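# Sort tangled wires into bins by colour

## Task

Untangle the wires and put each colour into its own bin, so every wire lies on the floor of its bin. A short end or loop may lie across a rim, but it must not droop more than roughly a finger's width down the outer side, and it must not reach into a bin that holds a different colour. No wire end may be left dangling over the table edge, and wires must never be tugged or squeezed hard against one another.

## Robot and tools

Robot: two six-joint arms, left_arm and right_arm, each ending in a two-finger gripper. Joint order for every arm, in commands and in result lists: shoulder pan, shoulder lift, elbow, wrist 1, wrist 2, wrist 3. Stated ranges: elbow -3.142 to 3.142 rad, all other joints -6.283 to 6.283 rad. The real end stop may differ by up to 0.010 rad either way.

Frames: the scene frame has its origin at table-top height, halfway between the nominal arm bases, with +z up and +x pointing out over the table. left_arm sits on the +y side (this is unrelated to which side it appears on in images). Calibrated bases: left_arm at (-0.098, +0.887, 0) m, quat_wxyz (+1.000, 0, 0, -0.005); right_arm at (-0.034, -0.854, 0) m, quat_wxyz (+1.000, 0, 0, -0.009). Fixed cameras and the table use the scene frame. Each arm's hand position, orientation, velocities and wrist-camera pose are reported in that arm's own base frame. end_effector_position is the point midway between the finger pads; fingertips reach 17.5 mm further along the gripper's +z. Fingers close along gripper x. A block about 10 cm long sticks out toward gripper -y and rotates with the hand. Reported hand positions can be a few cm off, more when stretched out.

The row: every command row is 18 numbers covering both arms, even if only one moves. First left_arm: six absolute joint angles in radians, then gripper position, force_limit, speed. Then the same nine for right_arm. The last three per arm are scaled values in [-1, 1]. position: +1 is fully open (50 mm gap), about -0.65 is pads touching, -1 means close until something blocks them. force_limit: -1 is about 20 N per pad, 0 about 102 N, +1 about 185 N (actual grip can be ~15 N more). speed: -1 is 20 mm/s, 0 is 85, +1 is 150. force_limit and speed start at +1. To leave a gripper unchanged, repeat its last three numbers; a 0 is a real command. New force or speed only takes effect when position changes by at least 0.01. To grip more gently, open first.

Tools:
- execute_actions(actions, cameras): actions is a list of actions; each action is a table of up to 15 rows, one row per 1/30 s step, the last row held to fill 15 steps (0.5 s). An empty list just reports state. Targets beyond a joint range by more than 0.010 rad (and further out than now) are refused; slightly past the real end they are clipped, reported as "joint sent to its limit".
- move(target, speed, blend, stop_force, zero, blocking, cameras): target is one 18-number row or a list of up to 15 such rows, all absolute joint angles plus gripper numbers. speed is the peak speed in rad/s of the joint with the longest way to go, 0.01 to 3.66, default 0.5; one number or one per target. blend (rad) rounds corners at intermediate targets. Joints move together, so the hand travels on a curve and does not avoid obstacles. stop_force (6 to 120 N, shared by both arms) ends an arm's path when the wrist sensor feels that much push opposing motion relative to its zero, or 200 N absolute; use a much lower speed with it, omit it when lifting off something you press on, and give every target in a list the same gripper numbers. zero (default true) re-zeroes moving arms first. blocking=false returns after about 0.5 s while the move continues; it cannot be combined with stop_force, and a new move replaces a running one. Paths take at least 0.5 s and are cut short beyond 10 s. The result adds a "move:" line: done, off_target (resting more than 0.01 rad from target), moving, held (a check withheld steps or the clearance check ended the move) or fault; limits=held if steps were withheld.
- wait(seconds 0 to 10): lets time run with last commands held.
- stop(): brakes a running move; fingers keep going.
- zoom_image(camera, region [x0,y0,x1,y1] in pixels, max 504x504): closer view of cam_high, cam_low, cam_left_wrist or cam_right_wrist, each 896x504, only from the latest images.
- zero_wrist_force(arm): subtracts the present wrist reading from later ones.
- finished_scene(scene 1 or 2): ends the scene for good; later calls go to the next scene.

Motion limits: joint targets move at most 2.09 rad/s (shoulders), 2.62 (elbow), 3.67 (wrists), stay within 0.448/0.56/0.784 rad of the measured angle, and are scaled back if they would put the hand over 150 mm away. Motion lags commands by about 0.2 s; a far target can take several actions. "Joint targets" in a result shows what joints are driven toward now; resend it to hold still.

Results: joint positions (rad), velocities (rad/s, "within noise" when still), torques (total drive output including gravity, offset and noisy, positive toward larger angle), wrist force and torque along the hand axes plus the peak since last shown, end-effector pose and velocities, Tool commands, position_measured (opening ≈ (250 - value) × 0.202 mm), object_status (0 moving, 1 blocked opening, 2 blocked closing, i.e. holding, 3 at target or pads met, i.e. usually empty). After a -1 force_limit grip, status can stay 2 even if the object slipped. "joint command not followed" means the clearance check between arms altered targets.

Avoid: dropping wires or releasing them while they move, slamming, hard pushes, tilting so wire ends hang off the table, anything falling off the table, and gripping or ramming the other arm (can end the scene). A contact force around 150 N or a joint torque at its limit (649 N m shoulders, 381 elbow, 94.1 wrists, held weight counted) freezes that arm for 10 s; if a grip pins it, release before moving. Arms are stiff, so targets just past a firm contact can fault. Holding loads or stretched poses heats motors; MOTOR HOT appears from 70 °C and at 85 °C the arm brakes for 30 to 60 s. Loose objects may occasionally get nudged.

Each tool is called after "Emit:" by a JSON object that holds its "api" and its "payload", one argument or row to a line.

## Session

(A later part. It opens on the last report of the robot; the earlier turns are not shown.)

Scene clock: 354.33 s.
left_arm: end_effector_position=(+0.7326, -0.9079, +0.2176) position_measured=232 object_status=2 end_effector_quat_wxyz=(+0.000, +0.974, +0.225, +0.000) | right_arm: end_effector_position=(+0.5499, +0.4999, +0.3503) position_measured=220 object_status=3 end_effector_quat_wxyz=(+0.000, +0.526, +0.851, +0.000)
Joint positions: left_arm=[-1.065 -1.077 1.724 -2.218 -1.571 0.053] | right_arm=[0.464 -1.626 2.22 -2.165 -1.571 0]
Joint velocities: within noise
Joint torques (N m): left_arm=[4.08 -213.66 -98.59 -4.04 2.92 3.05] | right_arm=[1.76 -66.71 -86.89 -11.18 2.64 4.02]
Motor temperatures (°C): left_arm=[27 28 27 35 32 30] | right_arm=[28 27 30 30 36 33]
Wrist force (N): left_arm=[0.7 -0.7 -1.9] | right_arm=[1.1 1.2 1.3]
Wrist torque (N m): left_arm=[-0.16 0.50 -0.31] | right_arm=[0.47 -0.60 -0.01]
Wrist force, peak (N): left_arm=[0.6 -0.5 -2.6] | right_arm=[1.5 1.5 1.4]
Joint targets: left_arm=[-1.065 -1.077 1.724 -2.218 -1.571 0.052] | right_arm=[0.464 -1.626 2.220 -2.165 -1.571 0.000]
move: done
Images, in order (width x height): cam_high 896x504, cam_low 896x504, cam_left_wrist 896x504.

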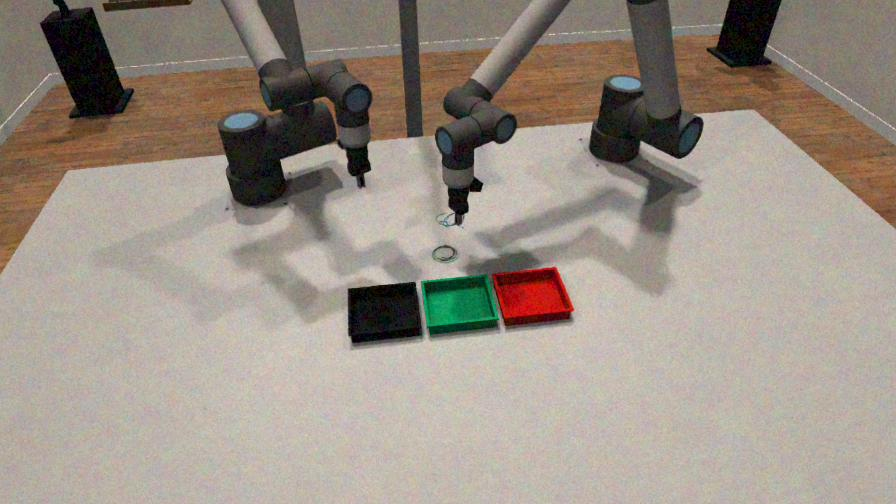

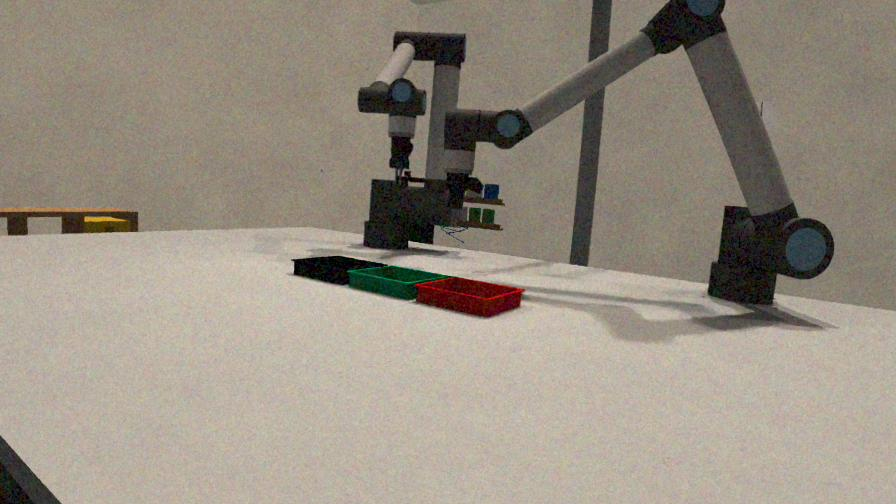

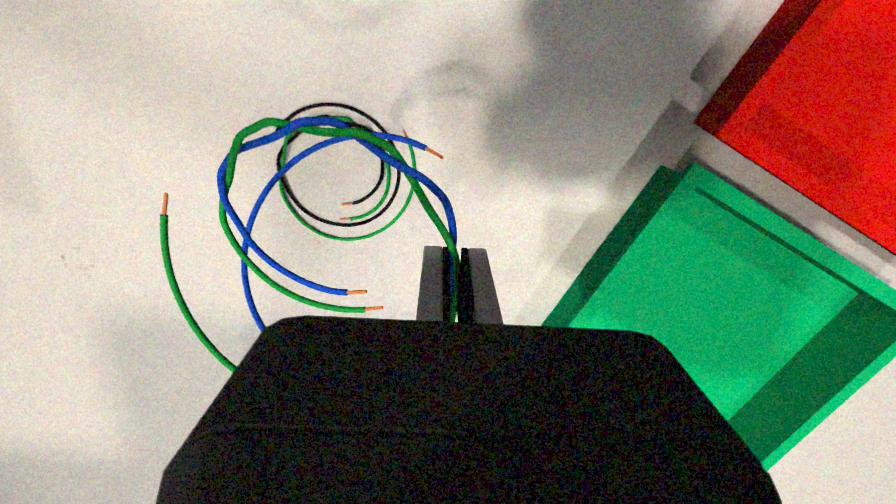

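Emit:
{"api": "move", "payload": {
  "target": [
    [-1.0163,-1.2489,2.0333,-2.3552,-1.5708,0.1012,-1,-0.9,-1,0.464,-1.6261,2.2202,-2.1649,-1.5708,0,-0.45,-0.9,-1],
    [-1.0163,-1.1057,2.0921,-2.5572,-1.5708,0.1012,-1,-0.9,-1,0.464,-1.6261,2.2202,-2.1649,-1.5708,0,-0.45,-0.9,-1],
    [-1.0163,-1.0620,2.1023,-2.6111,-1.5708,0.1012,-1,-0.9,-1,0.464,-1.6261,2.2202,-2.1649,-1.5708,0,-0.45,-0.9,-1]
  ],
  "speed": [0.08,0.04,0.02],
  "cameras": ["cam_left_wrist","cam_high"]
}}

Emit:
{"api": "zoom_image", "payload": {
  "camera": "cam_left_wrist",
  "region": [100, 80, 550, 330]
}}

Scene clock: 400.07 s.
left_arm: end_effector_position=(+0.6701, -0.7003, +0.0453) position_measured=232 object_status=2 end_effector_quat_wxyz=(+0.000, +0.974, +0.225, +0.000) end_effector_velocity=(+0.001, -0.001, -0.003) end_effector_angular_velocity=(+0.000, -0.001, +0.000) | right_arm: end_effector_position=(+0.5499, +0.5000, +0.3503) position_measured=220 object_status=3 end_effector_quat_wxyz=(+0.000, +0.526, +0.851, +0.000)
Joint positions: left_arm=[-1.016 -1.089 2.096 -2.578 -1.571 0.101] | right_arm=[0.464 -1.626 2.22 -2.165 -1.571 0]
Joint velocities: left_arm=[0 0.004 0 -0.005 0 0.001] | right_arm=[within noise]
Joint torques (N m): left_arm=[22.16 -123.93 -39.53 -13.94 2.81 4.7] | right_arm=[0.89 -71.11 -89.54 -12.61 2.86 3.28]
Motor temperatures (°C): left_arm=[27 28 27 35 32 30] | right_arm=[28 27 30 30 36 33]
Wrist force (N): left_arm=[0.4 -0.1 -1.2] | right_arm=[1.2 0.8 1.6]
Wrist torque (N m): left_arm=[-0.01 0.54 -0.31] | right_arm=[0.39 -0.62 -0.02]
Wrist force, peak (N): left_arm=[0.4 -1.5 -2.5] | right_arm=[1.2 1.6 1.5]
Joint targets: left_arm=[-1.016 -1.089 2.096 -2.578 -1.571 0.101] | right_arm=[0.464 -1.626 2.220 -2.165 -1.571 0.000]
move: off_target (left_arm; path cut at 10 s); path passed 2 of 3 targets; left_arm: the wrist 1 is farthest, 0.033 rad from its target
Images, in order (width x height): cam_high 896x504, cam_left_wrist 896x504.

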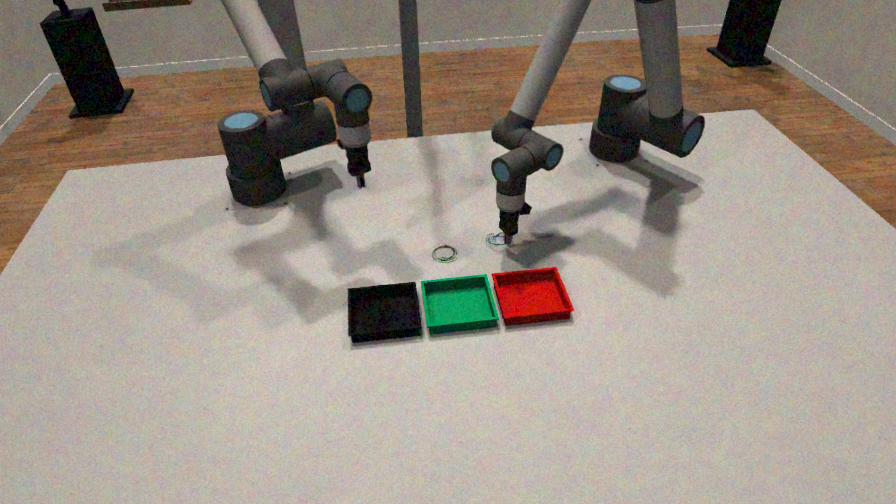

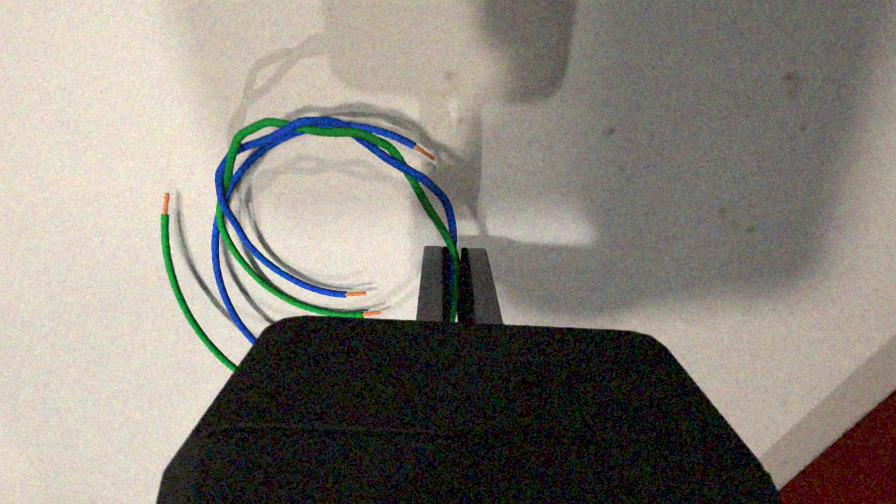

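Scaled by 1.120 from the camera's 896x504 image, which has a finer 1280x720 frame.

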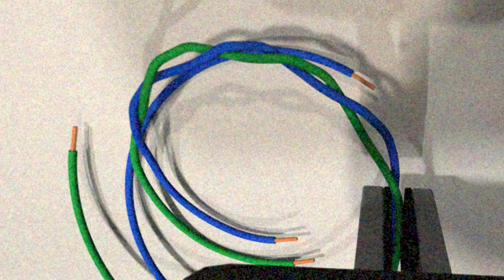

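Emit:
{"api": "move", "payload": {
  "target": [
    [-1.0163,-1.0620,2.1023,-2.6111,-1.5708,0.1012,-1,-0.9,-1,0.464,-1.6261,2.2202,-2.1649,-1.5708,0,-0.45,-0.9,-1]
  ],
  "speed": [0.015],
  "stop_force": 6,
  "cameras": ["cam_left_wrist"]
}}

Emit:
{"api": "move", "payload": {
  "target": [
    [-1.0163,-1.0620,2.1023,-2.6111,-1.5708,0.1012,-0.2,-0.9,-1,0.464,-1.6261,2.2202,-2.1649,-1.5708,0,-0.45,-0.9,-1],
    [-1.0163,-1.1057,2.0921,-2.5572,-1.5708,0.1012,-0.2,-0.9,-1,0.464,-1.6261,2.2202,-2.1649,-1.5708,0,-0.45,-0.9,-1],
    [-1.0163,-1.2489,2.0333,-2.3552,-1.5708,0.1012,-0.2,-0.9,-1,0.464,-1.6261,2.2202,-2.1649,-1.5708,0,-0.45,-0.9,-1]
  ],
  "speed": [0.02,0.03,0.15],
  "cameras": ["cam_left_wrist"]
}}

Emit:
{"api": "zoom_image", "payload": {
  "camera": "cam_left_wrist",
  "region": [180, 50, 580, 300]
}}

Scene clock: 429.80 s.
left_arm: end_effector_position=(+0.6700, -0.7000, +0.0218) position_measured=232 object_status=2 end_effector_quat_wxyz=(+0.000, +0.974, +0.225, +0.000) | right_arm: end_effector_position=(+0.5499, +0.5000, +0.3503) position_measured=220 object_status=3 end_effector_quat_wxyz=(+0.000, +0.526, +0.851, +0.000)
Joint positions: left_arm=[-1.016 -1.062 2.102 -2.611 -1.571 0.101] | right_arm=[0.464 -1.626 2.22 -2.165 -1.571 0]
Joint velocities: within noise
Joint torques (N m): left_arm=[21.58 -127.14 -41.11 -12.22 2.42 3.96] | right_arm=[4.35 -71.24 -95.26 -13.08 3.24 3.34]
Motor temperatures (°C): left_arm=[27 28 27 35 32 30] | right_arm=[28 27 30 30 36 33]
Wrist force (N): left_arm=[0.9 -0.6 -1.3] | right_arm=[0.8 1.5 0.8]
Wrist torque (N m): left_arm=[-0.08 0.43 -0.32] | right_arm=[0.51 -0.53 -0.01]
Wrist force, peak (N): left_arm=[0.7 -0.9 -2.0] | right_arm=[1.3 1.9 1.0]
Joint targets: left_arm=[-1.016 -1.062 2.102 -2.611 -1.571 0.101] | right_arm=[0.464 -1.626 2.220 -2.165 -1.571 0.000]
move: done
Images, in order (width x height): cam_left_wrist 896x504.

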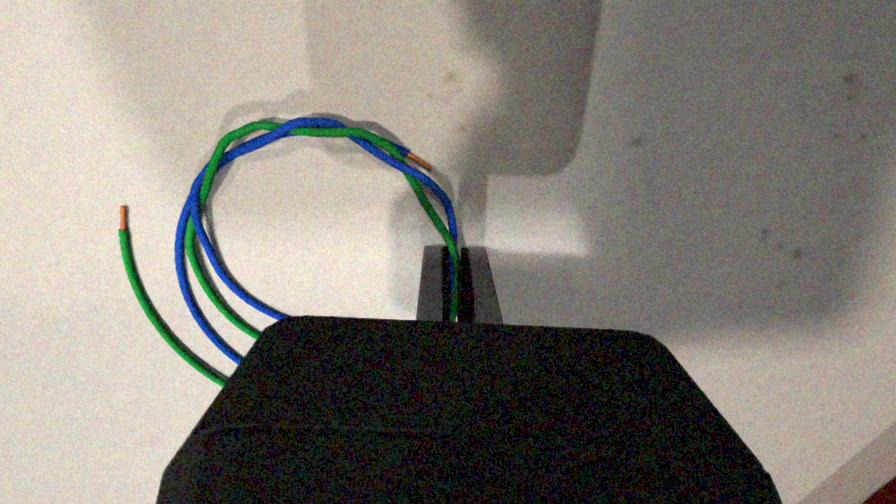

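Scene clock: 434.20 s.
left_arm: end_effector_position=(+0.6699, -0.7000, +0.2002) position_measured=182 object_status=3 end_effector_quat_wxyz=(+0.000, +0.974, +0.225, +0.000) | right_arm: end_effector_position=(+0.5499, +0.5000, +0.3503) position_measured=220 object_status=3 end_effector_quat_wxyz=(+0.000, +0.526, +0.851, +0.000)
Joint positions: left_arm=[-1.016 -1.249 2.033 -2.356 -1.571 0.101] | right_arm=[0.464 -1.626 2.22 -2.165 -1.571 0]
Joint velocities: within noise
Joint torques (N m): left_arm=[21.01 -176.79 -97.16 -2.41 2.85 4.65] | right_arm=[1.5 -69.18 -93.92 -13.31 3.78 2.71]
Motor temperatures (°C): left_arm=[27 28 27 35 32 30] | right_arm=[28 27 30 30 36 33]
Wrist force (N): left_arm=[0.9 -1.0 -1.8] | right_arm=[1.1 1.5 1.2]
Wrist torque (N m): left_arm=[-0.23 0.43 -0.29] | right_arm=[0.51 -0.59 -0.01]
Wrist force, peak (N): left_arm=[0.8 -0.7 -3.7] | right_arm=[0.8 1.8 1.6]
Joint targets: left_arm=[-1.016 -1.249 2.033 -2.355 -1.571 0.101] | right_arm=[0.464 -1.626 2.220 -2.165 -1.571 0.000]
move: done
Images, in order (width x height): cam_left_wrist 896x504.

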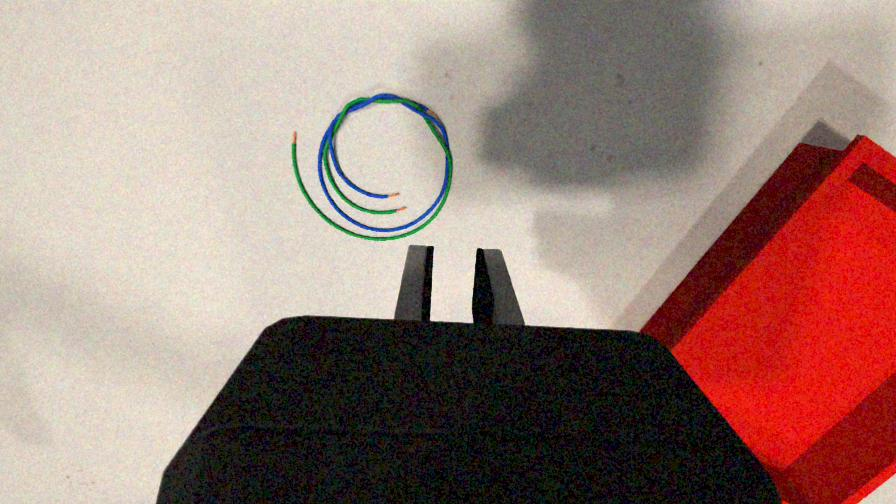

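Scaled by 1.260 from the camera's 896x504 image, which has a finer 1280x720 frame.

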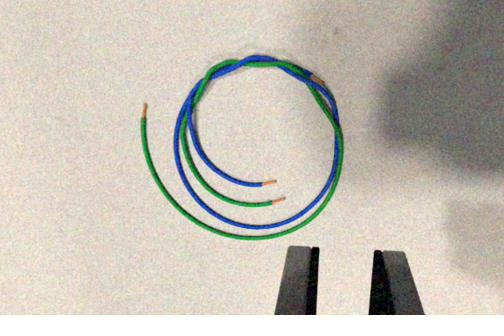

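Emit:
{"api": "move", "payload": {
  "target": [
    [-0.8705,-1.6542,2.2455,-2.1621,-1.5708,0,-0.2,-0.9,-1,0.464,-1.6261,2.2202,-2.1649,-1.5708,0,-0.45,-0.9,-1],
    [-0.8705,-1.6542,2.2455,-2.1621,-1.5708,0,-0.2,-0.9,-1,0.9302,-1.20,1.80,-2.1708,-1.5708,-1.3474,-0.45,-0.9,-1],
    [-0.8705,-1.6542,2.2455,-2.1621,-1.5708,0,-0.2,-0.9,-1,0.9302,-1.0339,1.8248,-2.3617,-1.5708,-1.3474,-0.45,-0.9,-1]
  ],
  "speed": [0.3,0.4,0.1],
  "cameras": ["cam_right_wrist"]
}}

Scene clock: 472.60 s.
left_arm: end_effector_position=(+0.6000, -0.4000, +0.3503) position_measured=182 object_status=3 end_effector_quat_wxyz=(+0.000, +0.939, +0.343, +0.000) | right_arm: end_effector_position=(+0.5038, +1.0121, +0.1204) position_measured=220 object_status=3 end_effector_quat_wxyz=(+0.000, -0.346, +0.938, +0.000)
Joint positions: left_arm=[-0.87 -1.654 2.245 -2.162 -1.571 0] | right_arm=[0.93 -1.034 1.825 -2.361 -1.571 -1.347]
Joint velocities: within noise
Joint torques (N m): left_arm=[26.94 -88.3 -99.09 -9.49 2.54 -6.11] | right_arm=[23.49 -189.91 -64.45 -13.87 3.8 -7.04]
Motor temperatures (°C): left_arm=[27 28 27 35 32 30] | right_arm=[28 27 30 30 36 33]
Wrist force (N): left_arm=[0.2 -0.2 -1.9] | right_arm=[0.6 1.0 0.7]
Wrist torque (N m): left_arm=[-0.08 0.54 -0.29] | right_arm=[0.42 -0.54 -0.05]
Wrist force, peak (N): left_arm=[1.6 -3.2 -3.1] | right_arm=[0.6 3.5 0.6]
Joint targets: left_arm=[-0.870 -1.654 2.245 -2.162 -1.571 0.000] | right_arm=[0.930 -1.034 1.825 -2.362 -1.571 -1.347]
move: done
Images, in order (width x height): cam_right_wrist 896x504.

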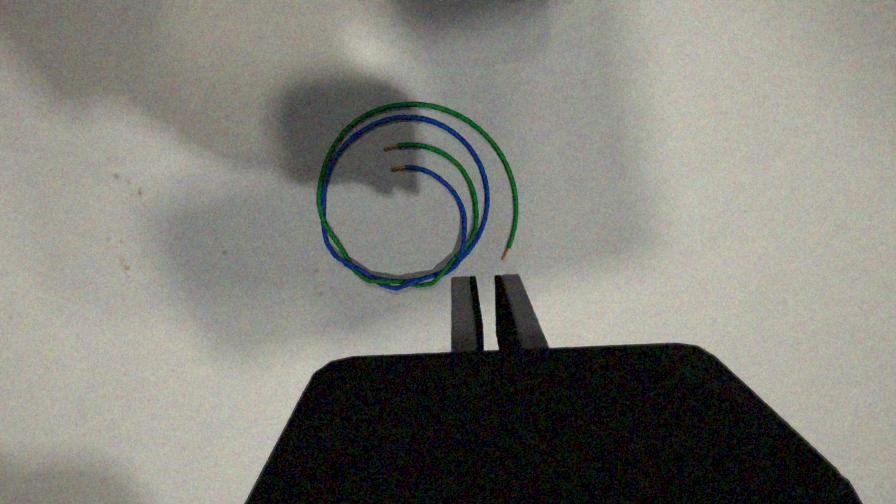

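Emit:
{"api": "move", "payload": {
  "target": [-0.8705,-1.6542,2.2455,-2.1621,-1.5708,0,-0.2,-0.9,-1,0.9320,-0.9747,1.8855,-2.4816,-1.5708,-1.3456,-0.45,-0.9,-1],
  "speed": 0.04,
  "stop_force": 6,
  "cameras": ["cam_right_wrist"]
}}

Emit:
{"api": "zoom_image", "payload": {
  "camera": "cam_right_wrist",
  "region": [380, 180, 640, 360]
}}

Scene clock: 490.80 s.
left_arm: end_effector_position=(+0.6000, -0.4000, +0.3503) position_measured=182 object_status=3 end_effector_quat_wxyz=(+0.000, +0.939, +0.343, +0.000) | right_arm: end_effector_position=(+0.4885, +0.9949, +0.0352) position_measured=220 object_status=3 end_effector_quat_wxyz=(+0.000, -0.346, +0.938, +0.000)
Joint positions: left_arm=[-0.87 -1.654 2.245 -2.162 -1.571 0] | right_arm=[0.932 -0.975 1.886 -2.482 -1.571 -1.346]
Joint velocities: within noise
Joint torques (N m): left_arm=[13.42 -84.37 -93.69 -11.69 2.5 -5.85] | right_arm=[25.74 -189.3 -58.25 -13.66 3.51 4.69]
Motor temperatures (°C): left_arm=[27 28 27 35 32 30] | right_arm=[28 27 30 30 36 33]
Wrist force (N): left_arm=[0.9 0.2 -2.0] | right_arm=[0.6 1.4 0.8]
Wrist torque (N m): left_arm=[0.00 0.42 -0.30] | right_arm=[0.51 -0.51 -0.04]
Wrist force, peak (N): left_arm=[0.8 -0.3 -2.3] | right_arm=[0.4 1.8 1.4]
Joint targets: left_arm=[-0.870 -1.654 2.245 -2.162 -1.571 0.000] | right_arm=[0.932 -0.975 1.885 -2.482 -1.571 -1.346]
move: done
Images, in order (width x height): cam_right_wrist 896x504.

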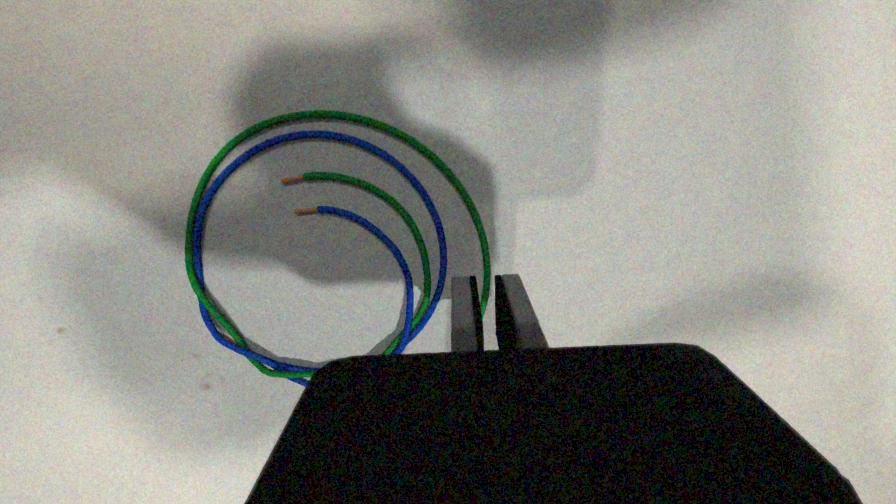

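Scaled by 1.938 from the camera's 896x504 image, which has a finer 1280x720 frame.

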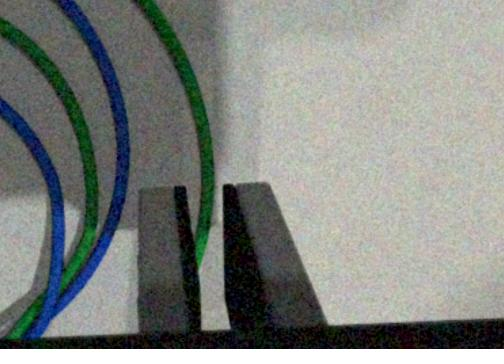

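Emit:
{"api": "move", "payload": {
  "target": [-0.8705,-1.6542,2.2455,-2.1621,-1.5708,0,-0.2,-0.9,-1,0.9285,-0.9592,1.8916,-2.5032,-1.5708,-1.3491,-0.45,-0.9,-1],
  "speed": 0.015,
  "stop_force": 6,
  "cameras": ["cam_right_wrist"]
}}

Emit:
{"api": "zoom_image", "payload": {
  "camera": "cam_right_wrist",
  "region": [380, 180, 640, 360]
}}

Scene clock: 507.93 s.
left_arm: end_effector_position=(+0.6000, -0.4000, +0.3503) position_measured=182 object_status=3 end_effector_quat_wxyz=(+0.000, +0.939, +0.343, +0.000) | right_arm: end_effector_position=(+0.4911, +0.9920, +0.0180) position_measured=220 object_status=3 end_effector_quat_wxyz=(+0.000, -0.346, +0.938, +0.000)
Joint positions: left_arm=[-0.87 -1.654 2.245 -2.162 -1.571 0] | right_arm=[0.928 -0.959 1.892 -2.503 -1.571 -1.349]
Joint velocities: within noise
Joint torques (N m): left_arm=[14.96 -77.3 -89.42 -11.08 2.63 -5.32] | right_arm=[-21.74 -189.47 -58.03 -13.19 3.1 -7.14]
Motor temperatures (°C): left_arm=[27 28 27 35 32 30] | right_arm=[28 27 30 30 36 33]
Wrist force (N): left_arm=[0.4 -0.3 -1.8] | right_arm=[0.7 1.1 1.0]
Wrist torque (N m): left_arm=[-0.09 0.51 -0.30] | right_arm=[0.45 -0.54 -0.04]
Wrist force, peak (N): left_arm=[0.6 0.0 -2.6] | right_arm=[1.5 2.2 -1.1]
Joint targets: left_arm=[-0.870 -1.654 2.245 -2.162 -1.571 0.000] | right_arm=[0.929 -0.959 1.892 -2.503 -1.571 -1.349]
move: done
Images, in order (width x height): cam_right_wrist 896x504.

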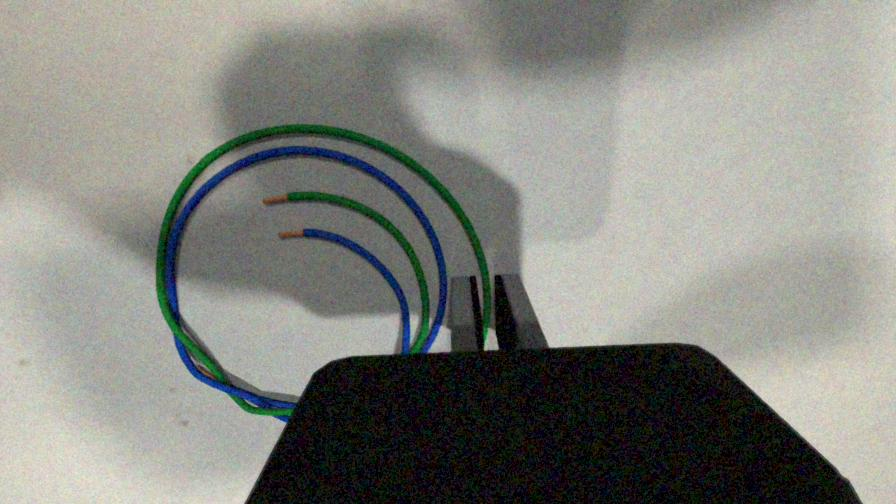

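Scaled by 1.938 from the camera's 896x504 image, which has a finer 1280x720 frame.

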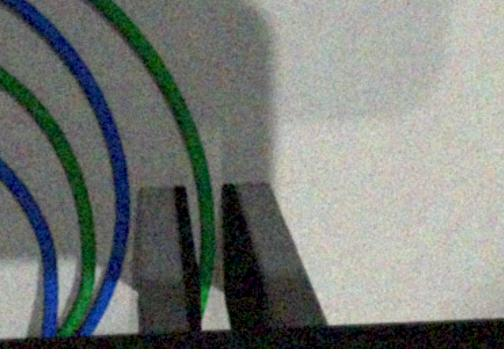

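Close.

Emit:
{"api": "move", "payload": {
  "target": [-0.8705,-1.6542,2.2455,-2.1621,-1.5708,0,-0.2,-0.9,-1,0.9285,-0.9592,1.8916,-2.5032,-1.5708,-1.3491,-1,-0.9,-1],
  "speed": 0.015,
  "cameras": ["cam_right_wrist"]
}}

Scene clock: 515.17 s.
left_arm: end_effector_position=(+0.6000, -0.4000, +0.3503) position_measured=182 object_status=3 end_effector_quat_wxyz=(+0.000, +0.939, +0.343, +0.000) | right_arm: end_effector_position=(+0.4912, +0.9921, +0.0183) position_measured=251 object_status=0 end_effector_quat_wxyz=(+0.000, -0.346, +0.938, +0.000)
Joint positions: left_arm=[-0.87 -1.654 2.245 -2.162 -1.571 0] | right_arm=[0.928 -0.959 1.891 -2.503 -1.571 -1.349]
Joint velocities: within noise
Joint torques (N m): left_arm=[9.02 -71 -85.02 -11.05 3.38 -4.85] | right_arm=[-20.51 -174.57 -56.14 -5 3.66 -6.57]
Motor temperatures (°C): left_arm=[27 28 27 35 32 30] | right_arm=[28 27 30 30 36 33]
Wrist force (N): left_arm=[0.5 -0.2 -1.7] | right_arm=[1.2 -1.9 -37.2]
Wrist torque (N m): left_arm=[-0.08 0.50 -0.29] | right_arm=[0.62 -0.43 -0.04]
Wrist force, peak (N): left_arm=[0.5 -0.2 -2.4] | right_arm=[1.3 -2.3 -40.3]
Joint targets: left_arm=[-0.870 -1.654 2.245 -2.162 -1.571 0.000] | right_arm=[0.929 -0.959 1.892 -2.503 -1.571 -1.349]
move: done
Images, in order (width x height): cam_right_wrist 896x504.

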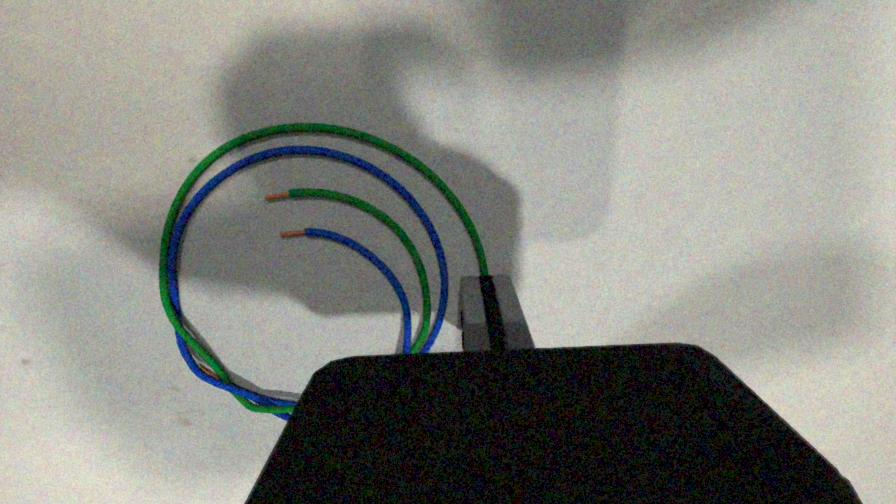

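Emit:
{"api": "move", "payload": {
  "target": [
    [-0.8705,-1.6542,2.2455,-2.1621,-1.5708,0,-0.2,-0.9,-1,0.9285,-0.9613,1.8912,-2.5007,-1.5708,-1.3491,-1,-0.9,-1],
    [-0.8705,-1.6542,2.2455,-2.1621,-1.5708,0,-0.2,-0.9,-1,0.9285,-0.9613,1.8912,-2.5007,-1.5708,-1.3491,-0.43,-0.9,-1]
  ],
  "speed": 0.015,
  "cameras": ["cam_right_wrist"]
}}

Emit:
{"api": "move", "payload": {
  "target": [-0.8705,-1.6542,2.2455,-2.1621,-1.5708,0,-0.2,-0.9,-1,0.9285,-0.9571,1.8918,-2.5055,-1.5708,-1.3491,-0.43,-0.9,-1],
  "speed": 0.01,
  "stop_force": 6,
  "cameras": ["cam_right_wrist"]
}}

Emit:
{"api": "zoom_image", "payload": {
  "camera": "cam_right_wrist",
  "region": [380, 180, 640, 360]
}}

Scene clock: 525.27 s.
left_arm: end_effector_position=(+0.6000, -0.4000, +0.3503) position_measured=182 object_status=3 end_effector_quat_wxyz=(+0.000, +0.939, +0.343, +0.000) | right_arm: end_effector_position=(+0.4911, +0.9920, +0.0202) position_measured=216 object_status=0 end_effector_quat_wxyz=(+0.000, -0.346, +0.938, +0.000)
Joint positions: left_arm=[-0.87 -1.654 2.245 -2.162 -1.571 0] | right_arm=[0.928 -0.961 1.891 -2.501 -1.571 -1.349]
Joint velocities: within noise
Joint torques (N m): left_arm=[4.46 -67.49 -78.44 -10.73 2.94 -5.06] | right_arm=[-8.21 -226.51 -89 -5.78 3.18 -7.04]
Motor temperatures (°C): left_arm=[27 28 27 35 32 30] | right_arm=[28 27 30 30 36 33]
Wrist force (N): left_arm=[0.4 0.0 -1.5] | right_arm=[0.6 1.5 0.8]
Wrist torque (N m): left_arm=[-0.05 0.52 -0.30] | right_arm=[0.52 -0.51 -0.05]
Wrist force, peak (N): left_arm=[0.6 0.0 -2.5] | right_arm=[-1.0 -0.6 -47.5]
Joint targets: left_arm=[-0.870 -1.654 2.245 -2.162 -1.571 0.000] | right_arm=[0.929 -0.961 1.891 -2.501 -1.571 -1.349]
move: done
Images, in order (width x height): cam_right_wrist 896x504.

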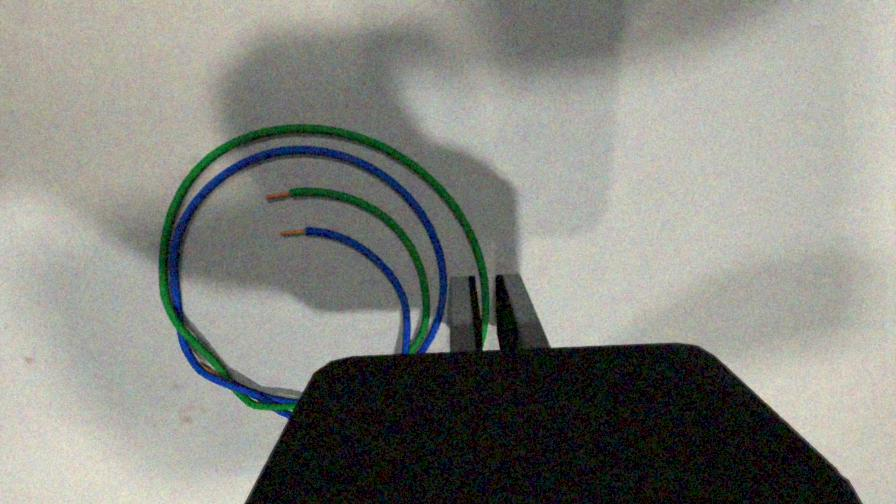

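Scene clock: 526.43 s.
left_arm: end_effector_position=(+0.6000, -0.4000, +0.3503) position_measured=182 object_status=3 end_effector_quat_wxyz=(+0.000, +0.939, +0.343, +0.000) | right_arm: end_effector_position=(+0.4912, +0.9921, +0.0164) position_measured=216 object_status=3 end_effector_quat_wxyz=(+0.000, -0.346, +0.938, +0.000)
Joint positions: left_arm=[-0.87 -1.654 2.245 -2.162 -1.571 0] | right_arm=[0.928 -0.957 1.892 -2.505 -1.571 -1.349]
Joint velocities: within noise
Joint torques (N m): left_arm=[2.53 -65.69 -77.68 -10.02 2.63 -4.23] | right_arm=[-14.62 -201.15 -54.01 -4.05 2.92 -6.88]
Motor temperatures (°C): left_arm=[27 28 27 35 32 30] | right_arm=[28 27 30 30 36 33]
Wrist force (N): left_arm=[0.6 0.1 -1.9] | right_arm=[6.4 -2.5 -21.2]
Wrist torque (N m): left_arm=[-0.03 0.48 -0.30] | right_arm=[0.32 -0.13 -0.12]
Wrist force, peak (N): left_arm=[0.3 -0.1 -2.2] | right_arm=[6.4 -2.7 -21.7]
Joint targets: left_arm=[-0.870 -1.654 2.245 -2.162 -1.571 0.000] | right_arm=[0.928 -0.957 1.892 -2.505 -1.571 -1.349]
move: contact (right_arm)
Images, in order (width x height): cam_right_wrist 896x504.

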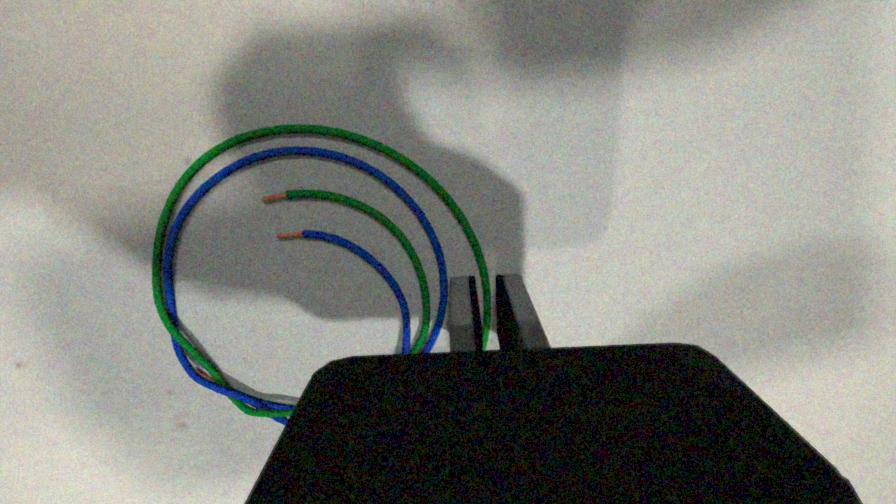

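Scaled by 1.938 from the camera's 896x504 image, which has a finer 1280x720 frame.

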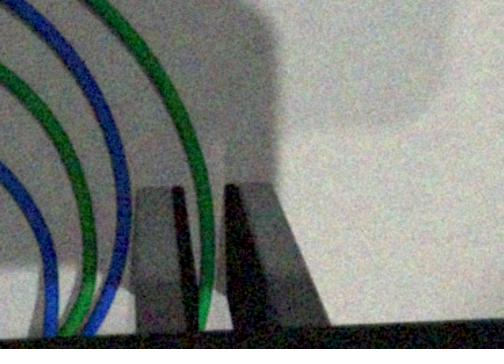

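Emit:
{"api": "move", "payload": {
  "target": [
    [-0.8705,-1.6542,2.2455,-2.1621,-1.5708,0,-0.2,-0.9,-1,0.9285,-0.9583,1.8917,-2.5042,-1.5708,-1.3491,-0.43,-0.9,-1],
    [-0.8705,-1.6542,2.2455,-2.1621,-1.5708,0,-0.2,-0.9,-1,0.9285,-0.9583,1.8917,-2.5042,-1.5708,-1.3491,-1,-0.9,-1]
  ],
  "speed": 0.01,
  "cameras": ["cam_right_wrist"]
}}

Scene clock: 537.87 s.
left_arm: end_effector_position=(+0.6000, -0.4000, +0.3503) position_measured=182 object_status=3 end_effector_quat_wxyz=(+0.000, +0.939, +0.343, +0.000) | right_arm: end_effector_position=(+0.4911, +0.9920, +0.0172) position_measured=242 object_status=2 end_effector_quat_wxyz=(+0.000, -0.346, +0.938, +0.000)
Joint positions: left_arm=[-0.87 -1.654 2.245 -2.162 -1.571 0] | right_arm=[0.928 -0.958 1.892 -2.504 -1.571 -1.349]
Joint velocities: within noise
Joint torques (N m): left_arm=[-0.5 -59.29 -74.32 -9.75 2.95 -4.92] | right_arm=[-8.22 -222.57 -86.86 -5.05 3.76 -6.66]
Motor temperatures (°C): left_arm=[27 28 27 35 32 30] | right_arm=[28 27 30 30 36 33]
Wrist force (N): left_arm=[0.4 -0.3 -1.8] | right_arm=[0.5 1.4 1.2]
Wrist torque (N m): left_arm=[-0.10 0.50 -0.30] | right_arm=[0.51 -0.51 -0.05]
Wrist force, peak (N): left_arm=[0.8 -0.3 -2.3] | right_arm=[6.1 -2.4 -22.2]
Joint targets: left_arm=[-0.870 -1.654 2.245 -2.162 -1.571 0.000] | right_arm=[0.929 -0.958 1.892 -2.504 -1.571 -1.349]
move: done
Images, in order (width x height): cam_right_wrist 896x504.

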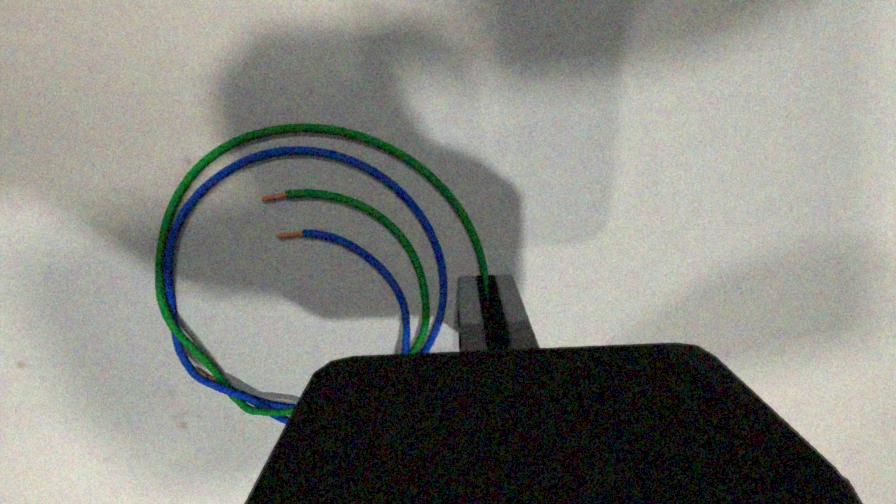

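Emit:
{"api": "move", "payload": {
  "target": [-0.8705,-1.6542,2.2455,-2.1621,-1.5708,0,-0.2,-0.9,-1,0.9409,-1.0189,1.9896,-2.5415,-1.5708,-1.3367,-1,-0.9,-1],
  "speed": 0.03,
  "stop_force": 6,
  "cameras": ["cam_right_wrist","cam_left_wrist"]
}}

Scene clock: 566.07 s.
left_arm: end_effector_position=(+0.6000, -0.4000, +0.3503) position_measured=182 object_status=3 end_effector_quat_wxyz=(+0.000, +0.939, +0.343, +0.000) | right_arm: end_effector_position=(+0.4400, +0.9449, +0.0301) position_measured=242 object_status=2 end_effector_quat_wxyz=(+0.000, -0.346, +0.938, +0.000)
Joint positions: left_arm=[-0.871 -1.654 2.246 -2.162 -1.571 0] | right_arm=[0.941 -1.019 1.99 -2.542 -1.571 -1.337]
Joint velocities: within noise
Joint torques (N m): left_arm=[-4.97 -50.28 -75.21 -8.54 2.08 -4.48] | right_arm=[27.91 -205.49 -54.39 -13.02 3.18 5.05]
Motor temperatures (°C): left_arm=[27 28 27 35 32 30] | right_arm=[28 27 30 30 36 33]
Wrist force (N): left_arm=[0.4 -0.1 -1.5] | right_arm=[0.4 1.1 1.1]
Wrist torque (N m): left_arm=[-0.07 0.50 -0.30] | right_arm=[0.46 -0.52 -0.05]
Wrist force, peak (N): left_arm=[0.7 0.0 -2.3] | right_arm=[0.8 1.9 1.1]
Joint targets: left_arm=[-0.870 -1.654 2.245 -2.162 -1.571 0.000] | right_arm=[0.941 -1.019 1.990 -2.542 -1.571 -1.337]
move: done
Images, in order (width x height): cam_left_wrist 896x504, cam_right_wrist 896x504.

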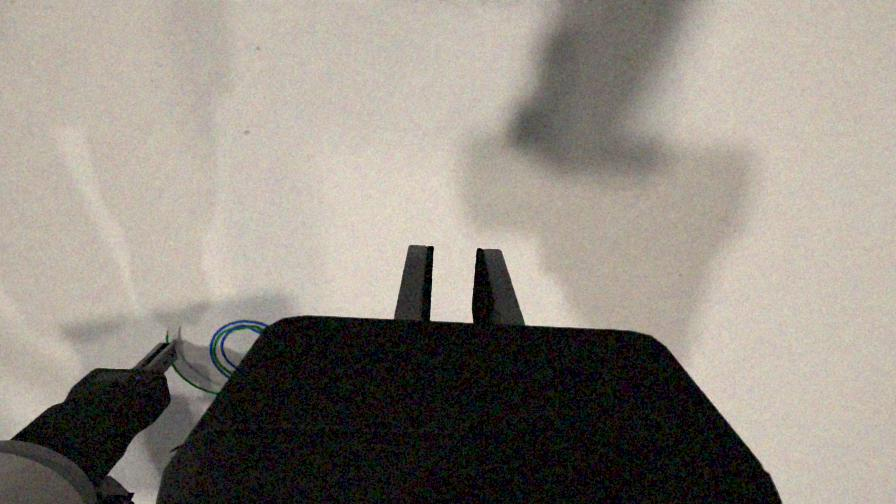

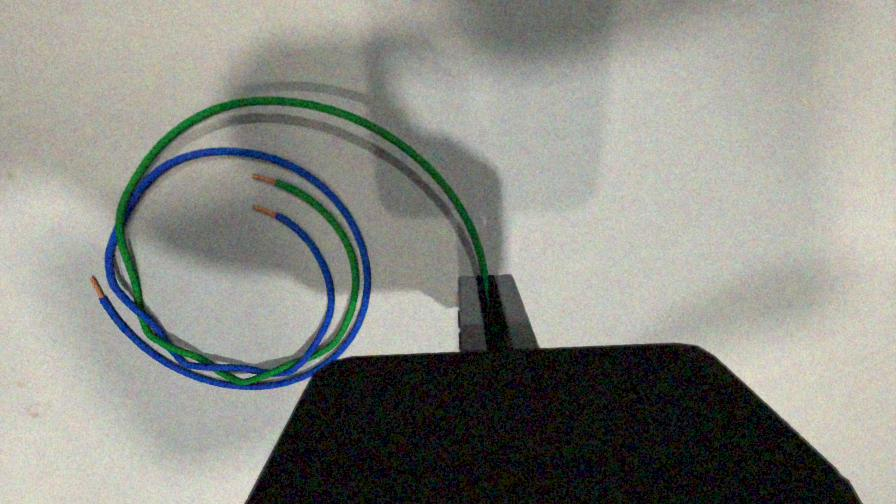

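Emit:
{"api": "move", "payload": {
  "target": [-0.8705,-1.6542,2.2455,-2.1621,-1.5708,0,-0.2,-0.9,-1,0.9640,-1.0755,2.0890,-2.5843,-1.5708,-1.3136,-1,-0.9,-1],
  "speed": 0.03,
  "stop_force": 6,
  "cameras": ["cam_right_wrist"]
}}

Scene clock: 578.17 s.
left_arm: end_effector_position=(+0.6000, -0.4000, +0.3503) position_measured=182 object_status=3 end_effector_quat_wxyz=(+0.000, +0.939, +0.343, +0.000) | right_arm: end_effector_position=(+0.3791, +0.8986, +0.0375) position_measured=242 object_status=2 end_effector_quat_wxyz=(+0.000, -0.346, +0.938, +0.000)
Joint positions: left_arm=[-0.87 -1.654 2.246 -2.162 -1.571 0] | right_arm=[0.964 -1.076 2.089 -2.584 -1.571 -1.314]
Joint velocities: within noise
Joint torques (N m): left_arm=[-8.08 -48.79 -71.99 -7.87 2.09 -3.81] | right_arm=[24.5 -201.2 -50.09 -13.24 3.22 5.37]
Motor temperatures (°C): left_arm=[27 28 27 35 32 30] | right_arm=[28 27 30 30 36 33]
Wrist force (N): left_arm=[0.4 -0.1 -1.7] | right_arm=[1.2 1.0 0.9]
Wrist torque (N m): left_arm=[-0.05 0.51 -0.30] | right_arm=[0.46 -0.66 -0.06]
Wrist force, peak (N): left_arm=[0.8 -0.1 -2.2] | right_arm=[1.1 1.8 0.9]
Joint targets: left_arm=[-0.870 -1.654 2.245 -2.162 -1.571 0.000] | right_arm=[0.964 -1.076 2.089 -2.584 -1.571 -1.314]
move: done
Images, in order (width x height): cam_right_wrist 896x504.

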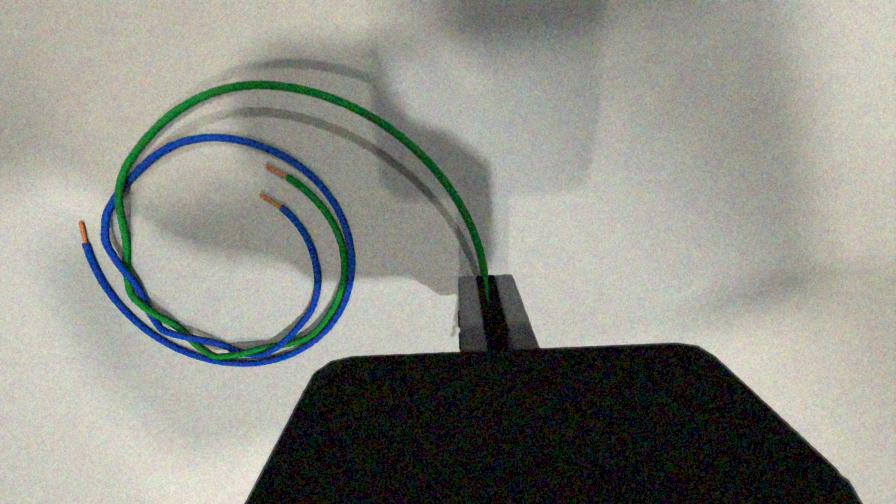

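Emit:
{"api": "move", "payload": {
  "target": [
    [-0.8705,-1.6542,2.2455,-2.1621,-1.5708,0,-0.2,-0.9,-1,0.9640,-1.0457,2.2758,-3.2009,-1.5708,-1.3136,-1,-0.9,-1],
    [-1.1946,-1.35,2.0086,-2.2294,-1.5708,1.235,-0.2,-0.9,-1,0.9640,-1.0457,2.2758,-3.2009,-1.5708,-1.3136,-1,-0.9,-1],
    [-1.1946,-1.1348,2.0086,-2.4446,-1.5708,1.235,-0.2,-0.9,-1,0.9640,-1.0457,2.2758,-3.2009,-1.5708,-1.3136,-1,-0.9,-1]
  ],
  "speed": [0.12,0.3,0.1],
  "cameras": ["cam_right_wrist","cam_left_wrist"]
}}

Scene clock: 630.30 s.
left_arm: end_effector_position=(+0.5352, -0.8079, +0.2431) position_measured=182 object_status=3 end_effector_quat_wxyz=(+0.000, +0.909, -0.416, +0.000) | right_arm: end_effector_position=(+0.3790, +0.8985, +0.0453) position_measured=242 object_status=2 end_effector_quat_wxyz=(+0.163, -0.339, +0.919, +0.114)
Joint positions: left_arm=[-1.195 -1.286 2.009 -2.293 -1.571 1.235] | right_arm=[0.964 -1.046 2.276 -3.201 -1.571 -1.314]
Joint velocities: within noise
Joint torques (N m): left_arm=[-32.55 -102.66 -94.37 -13.28 2.96 5.41] | right_arm=[20.1 -153.26 -64.02 -12.54 3.62 4.66]
Motor temperatures (°C): left_arm=[27 28 27 35 32 30] | right_arm=[28 27 30 30 36 33]
Wrist force (N): left_arm=[0.4 -0.6 -1.4] | right_arm=[0.8 1.5 0.2]
Wrist torque (N m): left_arm=[-0.14 0.52 -0.28] | right_arm=[0.49 -0.55 -0.10]
Wrist force, peak (N): left_arm=[0.5 0.7 -2.7] | right_arm=[1.0 2.4 1.1]
Joint targets: left_arm=[-1.195 -1.286 2.009 -2.294 -1.571 1.235] | right_arm=[0.964 -1.046 2.276 -3.201 -1.571 -1.314]
move: off_target (left_arm; path cut at 10 s); path passed 2 of 3 targets; left_arm: the shoulder lift is farthest, 0.151 rad from its target
Images, in order (width x height): cam_left_wrist 896x504, cam_right_wrist 896x504.

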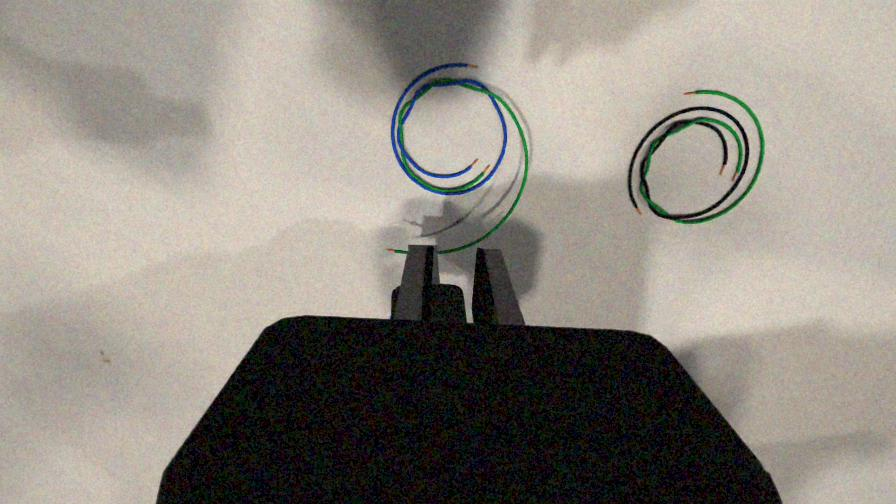

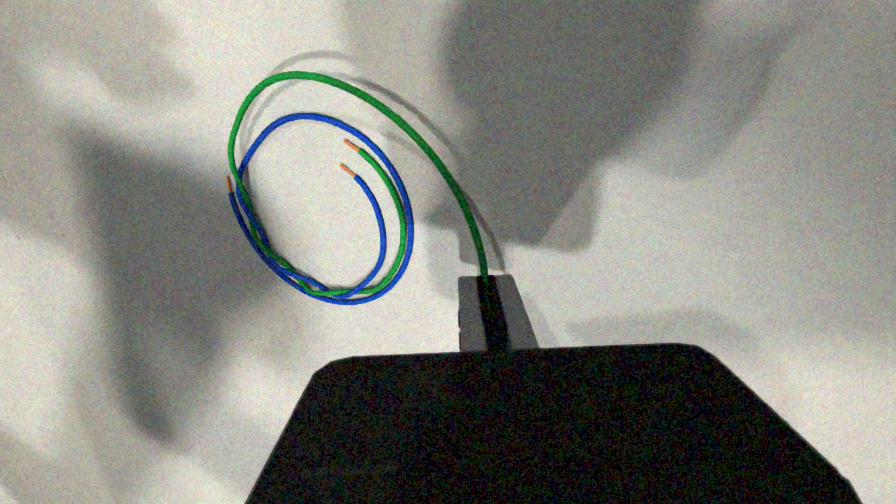

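Emit:
{"api": "move", "payload": {
  "target": [-1.1804,-1.0752,2.0321,-2.5277,-1.5708,1.2496,-0.40,-0.9,-1,0.9640,-1.0457,2.2758,-3.2009,-1.5708,-1.3136,-1,-0.9,-1],
  "speed": 0.06,
  "cameras": ["cam_right_wrist","cam_left_wrist"]
}}

Emit:
{"api": "zoom_image", "payload": {
  "camera": "cam_left_wrist",
  "region": [280, 80, 600, 330]
}}

Scene clock: 663.47 s.
left_arm: end_effector_position=(+0.5622, -0.8381, +0.0604) position_measured=212 object_status=3 end_effector_quat_wxyz=(+0.000, +0.909, -0.417, +0.000) | right_arm: end_effector_position=(+0.3790, +0.8985, +0.0453) position_measured=242 object_status=2 end_effector_quat_wxyz=(+0.163, -0.339, +0.919, +0.114)
Joint positions: left_arm=[-1.18 -1.076 2.032 -2.527 -1.571 1.25] | right_arm=[0.964 -1.046 2.276 -3.201 -1.571 -1.314]
Joint velocities: within noise
Joint torques (N m): left_arm=[28.62 -136.03 -40.91 -13.76 2.46 5.57] | right_arm=[11.6 -171.52 -54.05 -8.6 4.03 3.82]
Motor temperatures (°C): left_arm=[27 28 27 35 32 30] | right_arm=[28 27 30 30 36 33]
Wrist force (N): left_arm=[0.5 -0.4 -1.6] | right_arm=[0.9 1.5 0.9]
Wrist torque (N m): left_arm=[-0.10 0.51 -0.34] | right_arm=[0.50 -0.58 -0.10]
Wrist force, peak (N): left_arm=[0.5 -0.7 -2.5] | right_arm=[1.3 1.7 1.1]
Joint targets: left_arm=[-1.180 -1.075 2.032 -2.528 -1.571 1.250] | right_arm=[0.964 -1.046 2.276 -3.201 -1.571 -1.314]
move: done
Images, in order (width x height): cam_left_wrist 896x504, cam_right_wrist 896x504.

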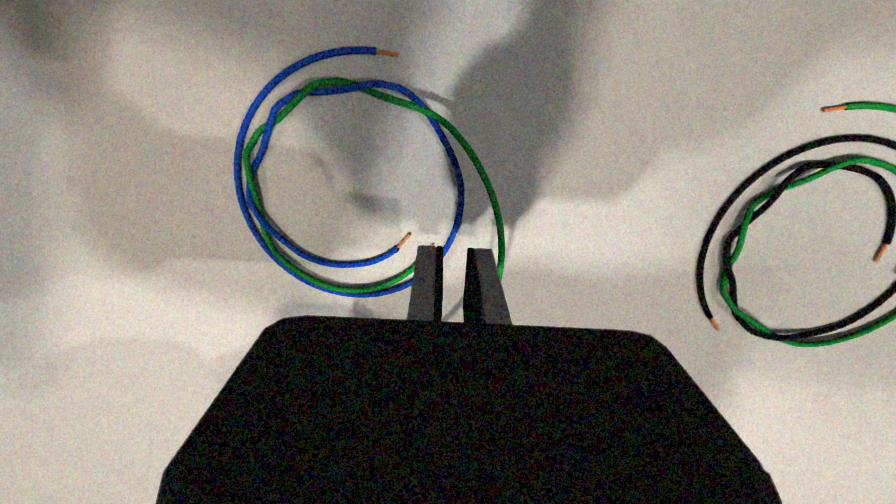

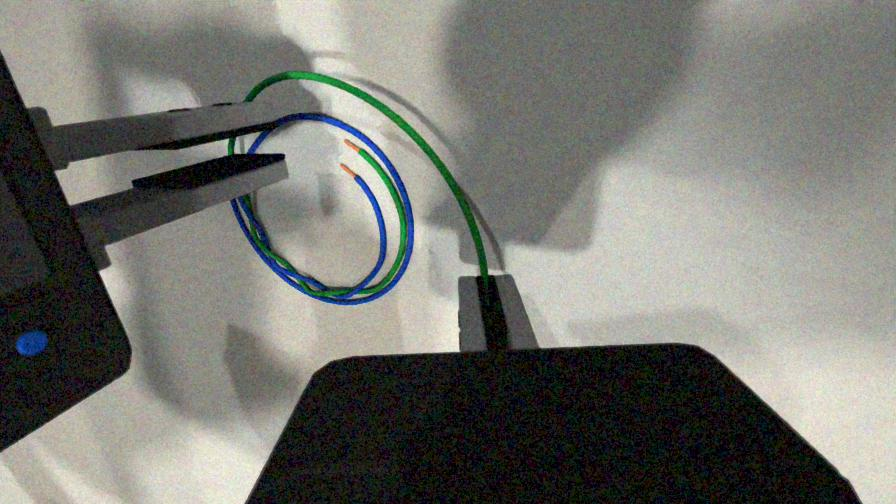

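Scaled by 1.575 from the camera's 896x504 image, which has a finer 1280x720 frame.

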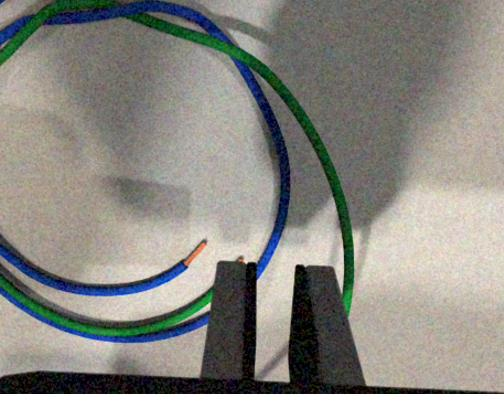

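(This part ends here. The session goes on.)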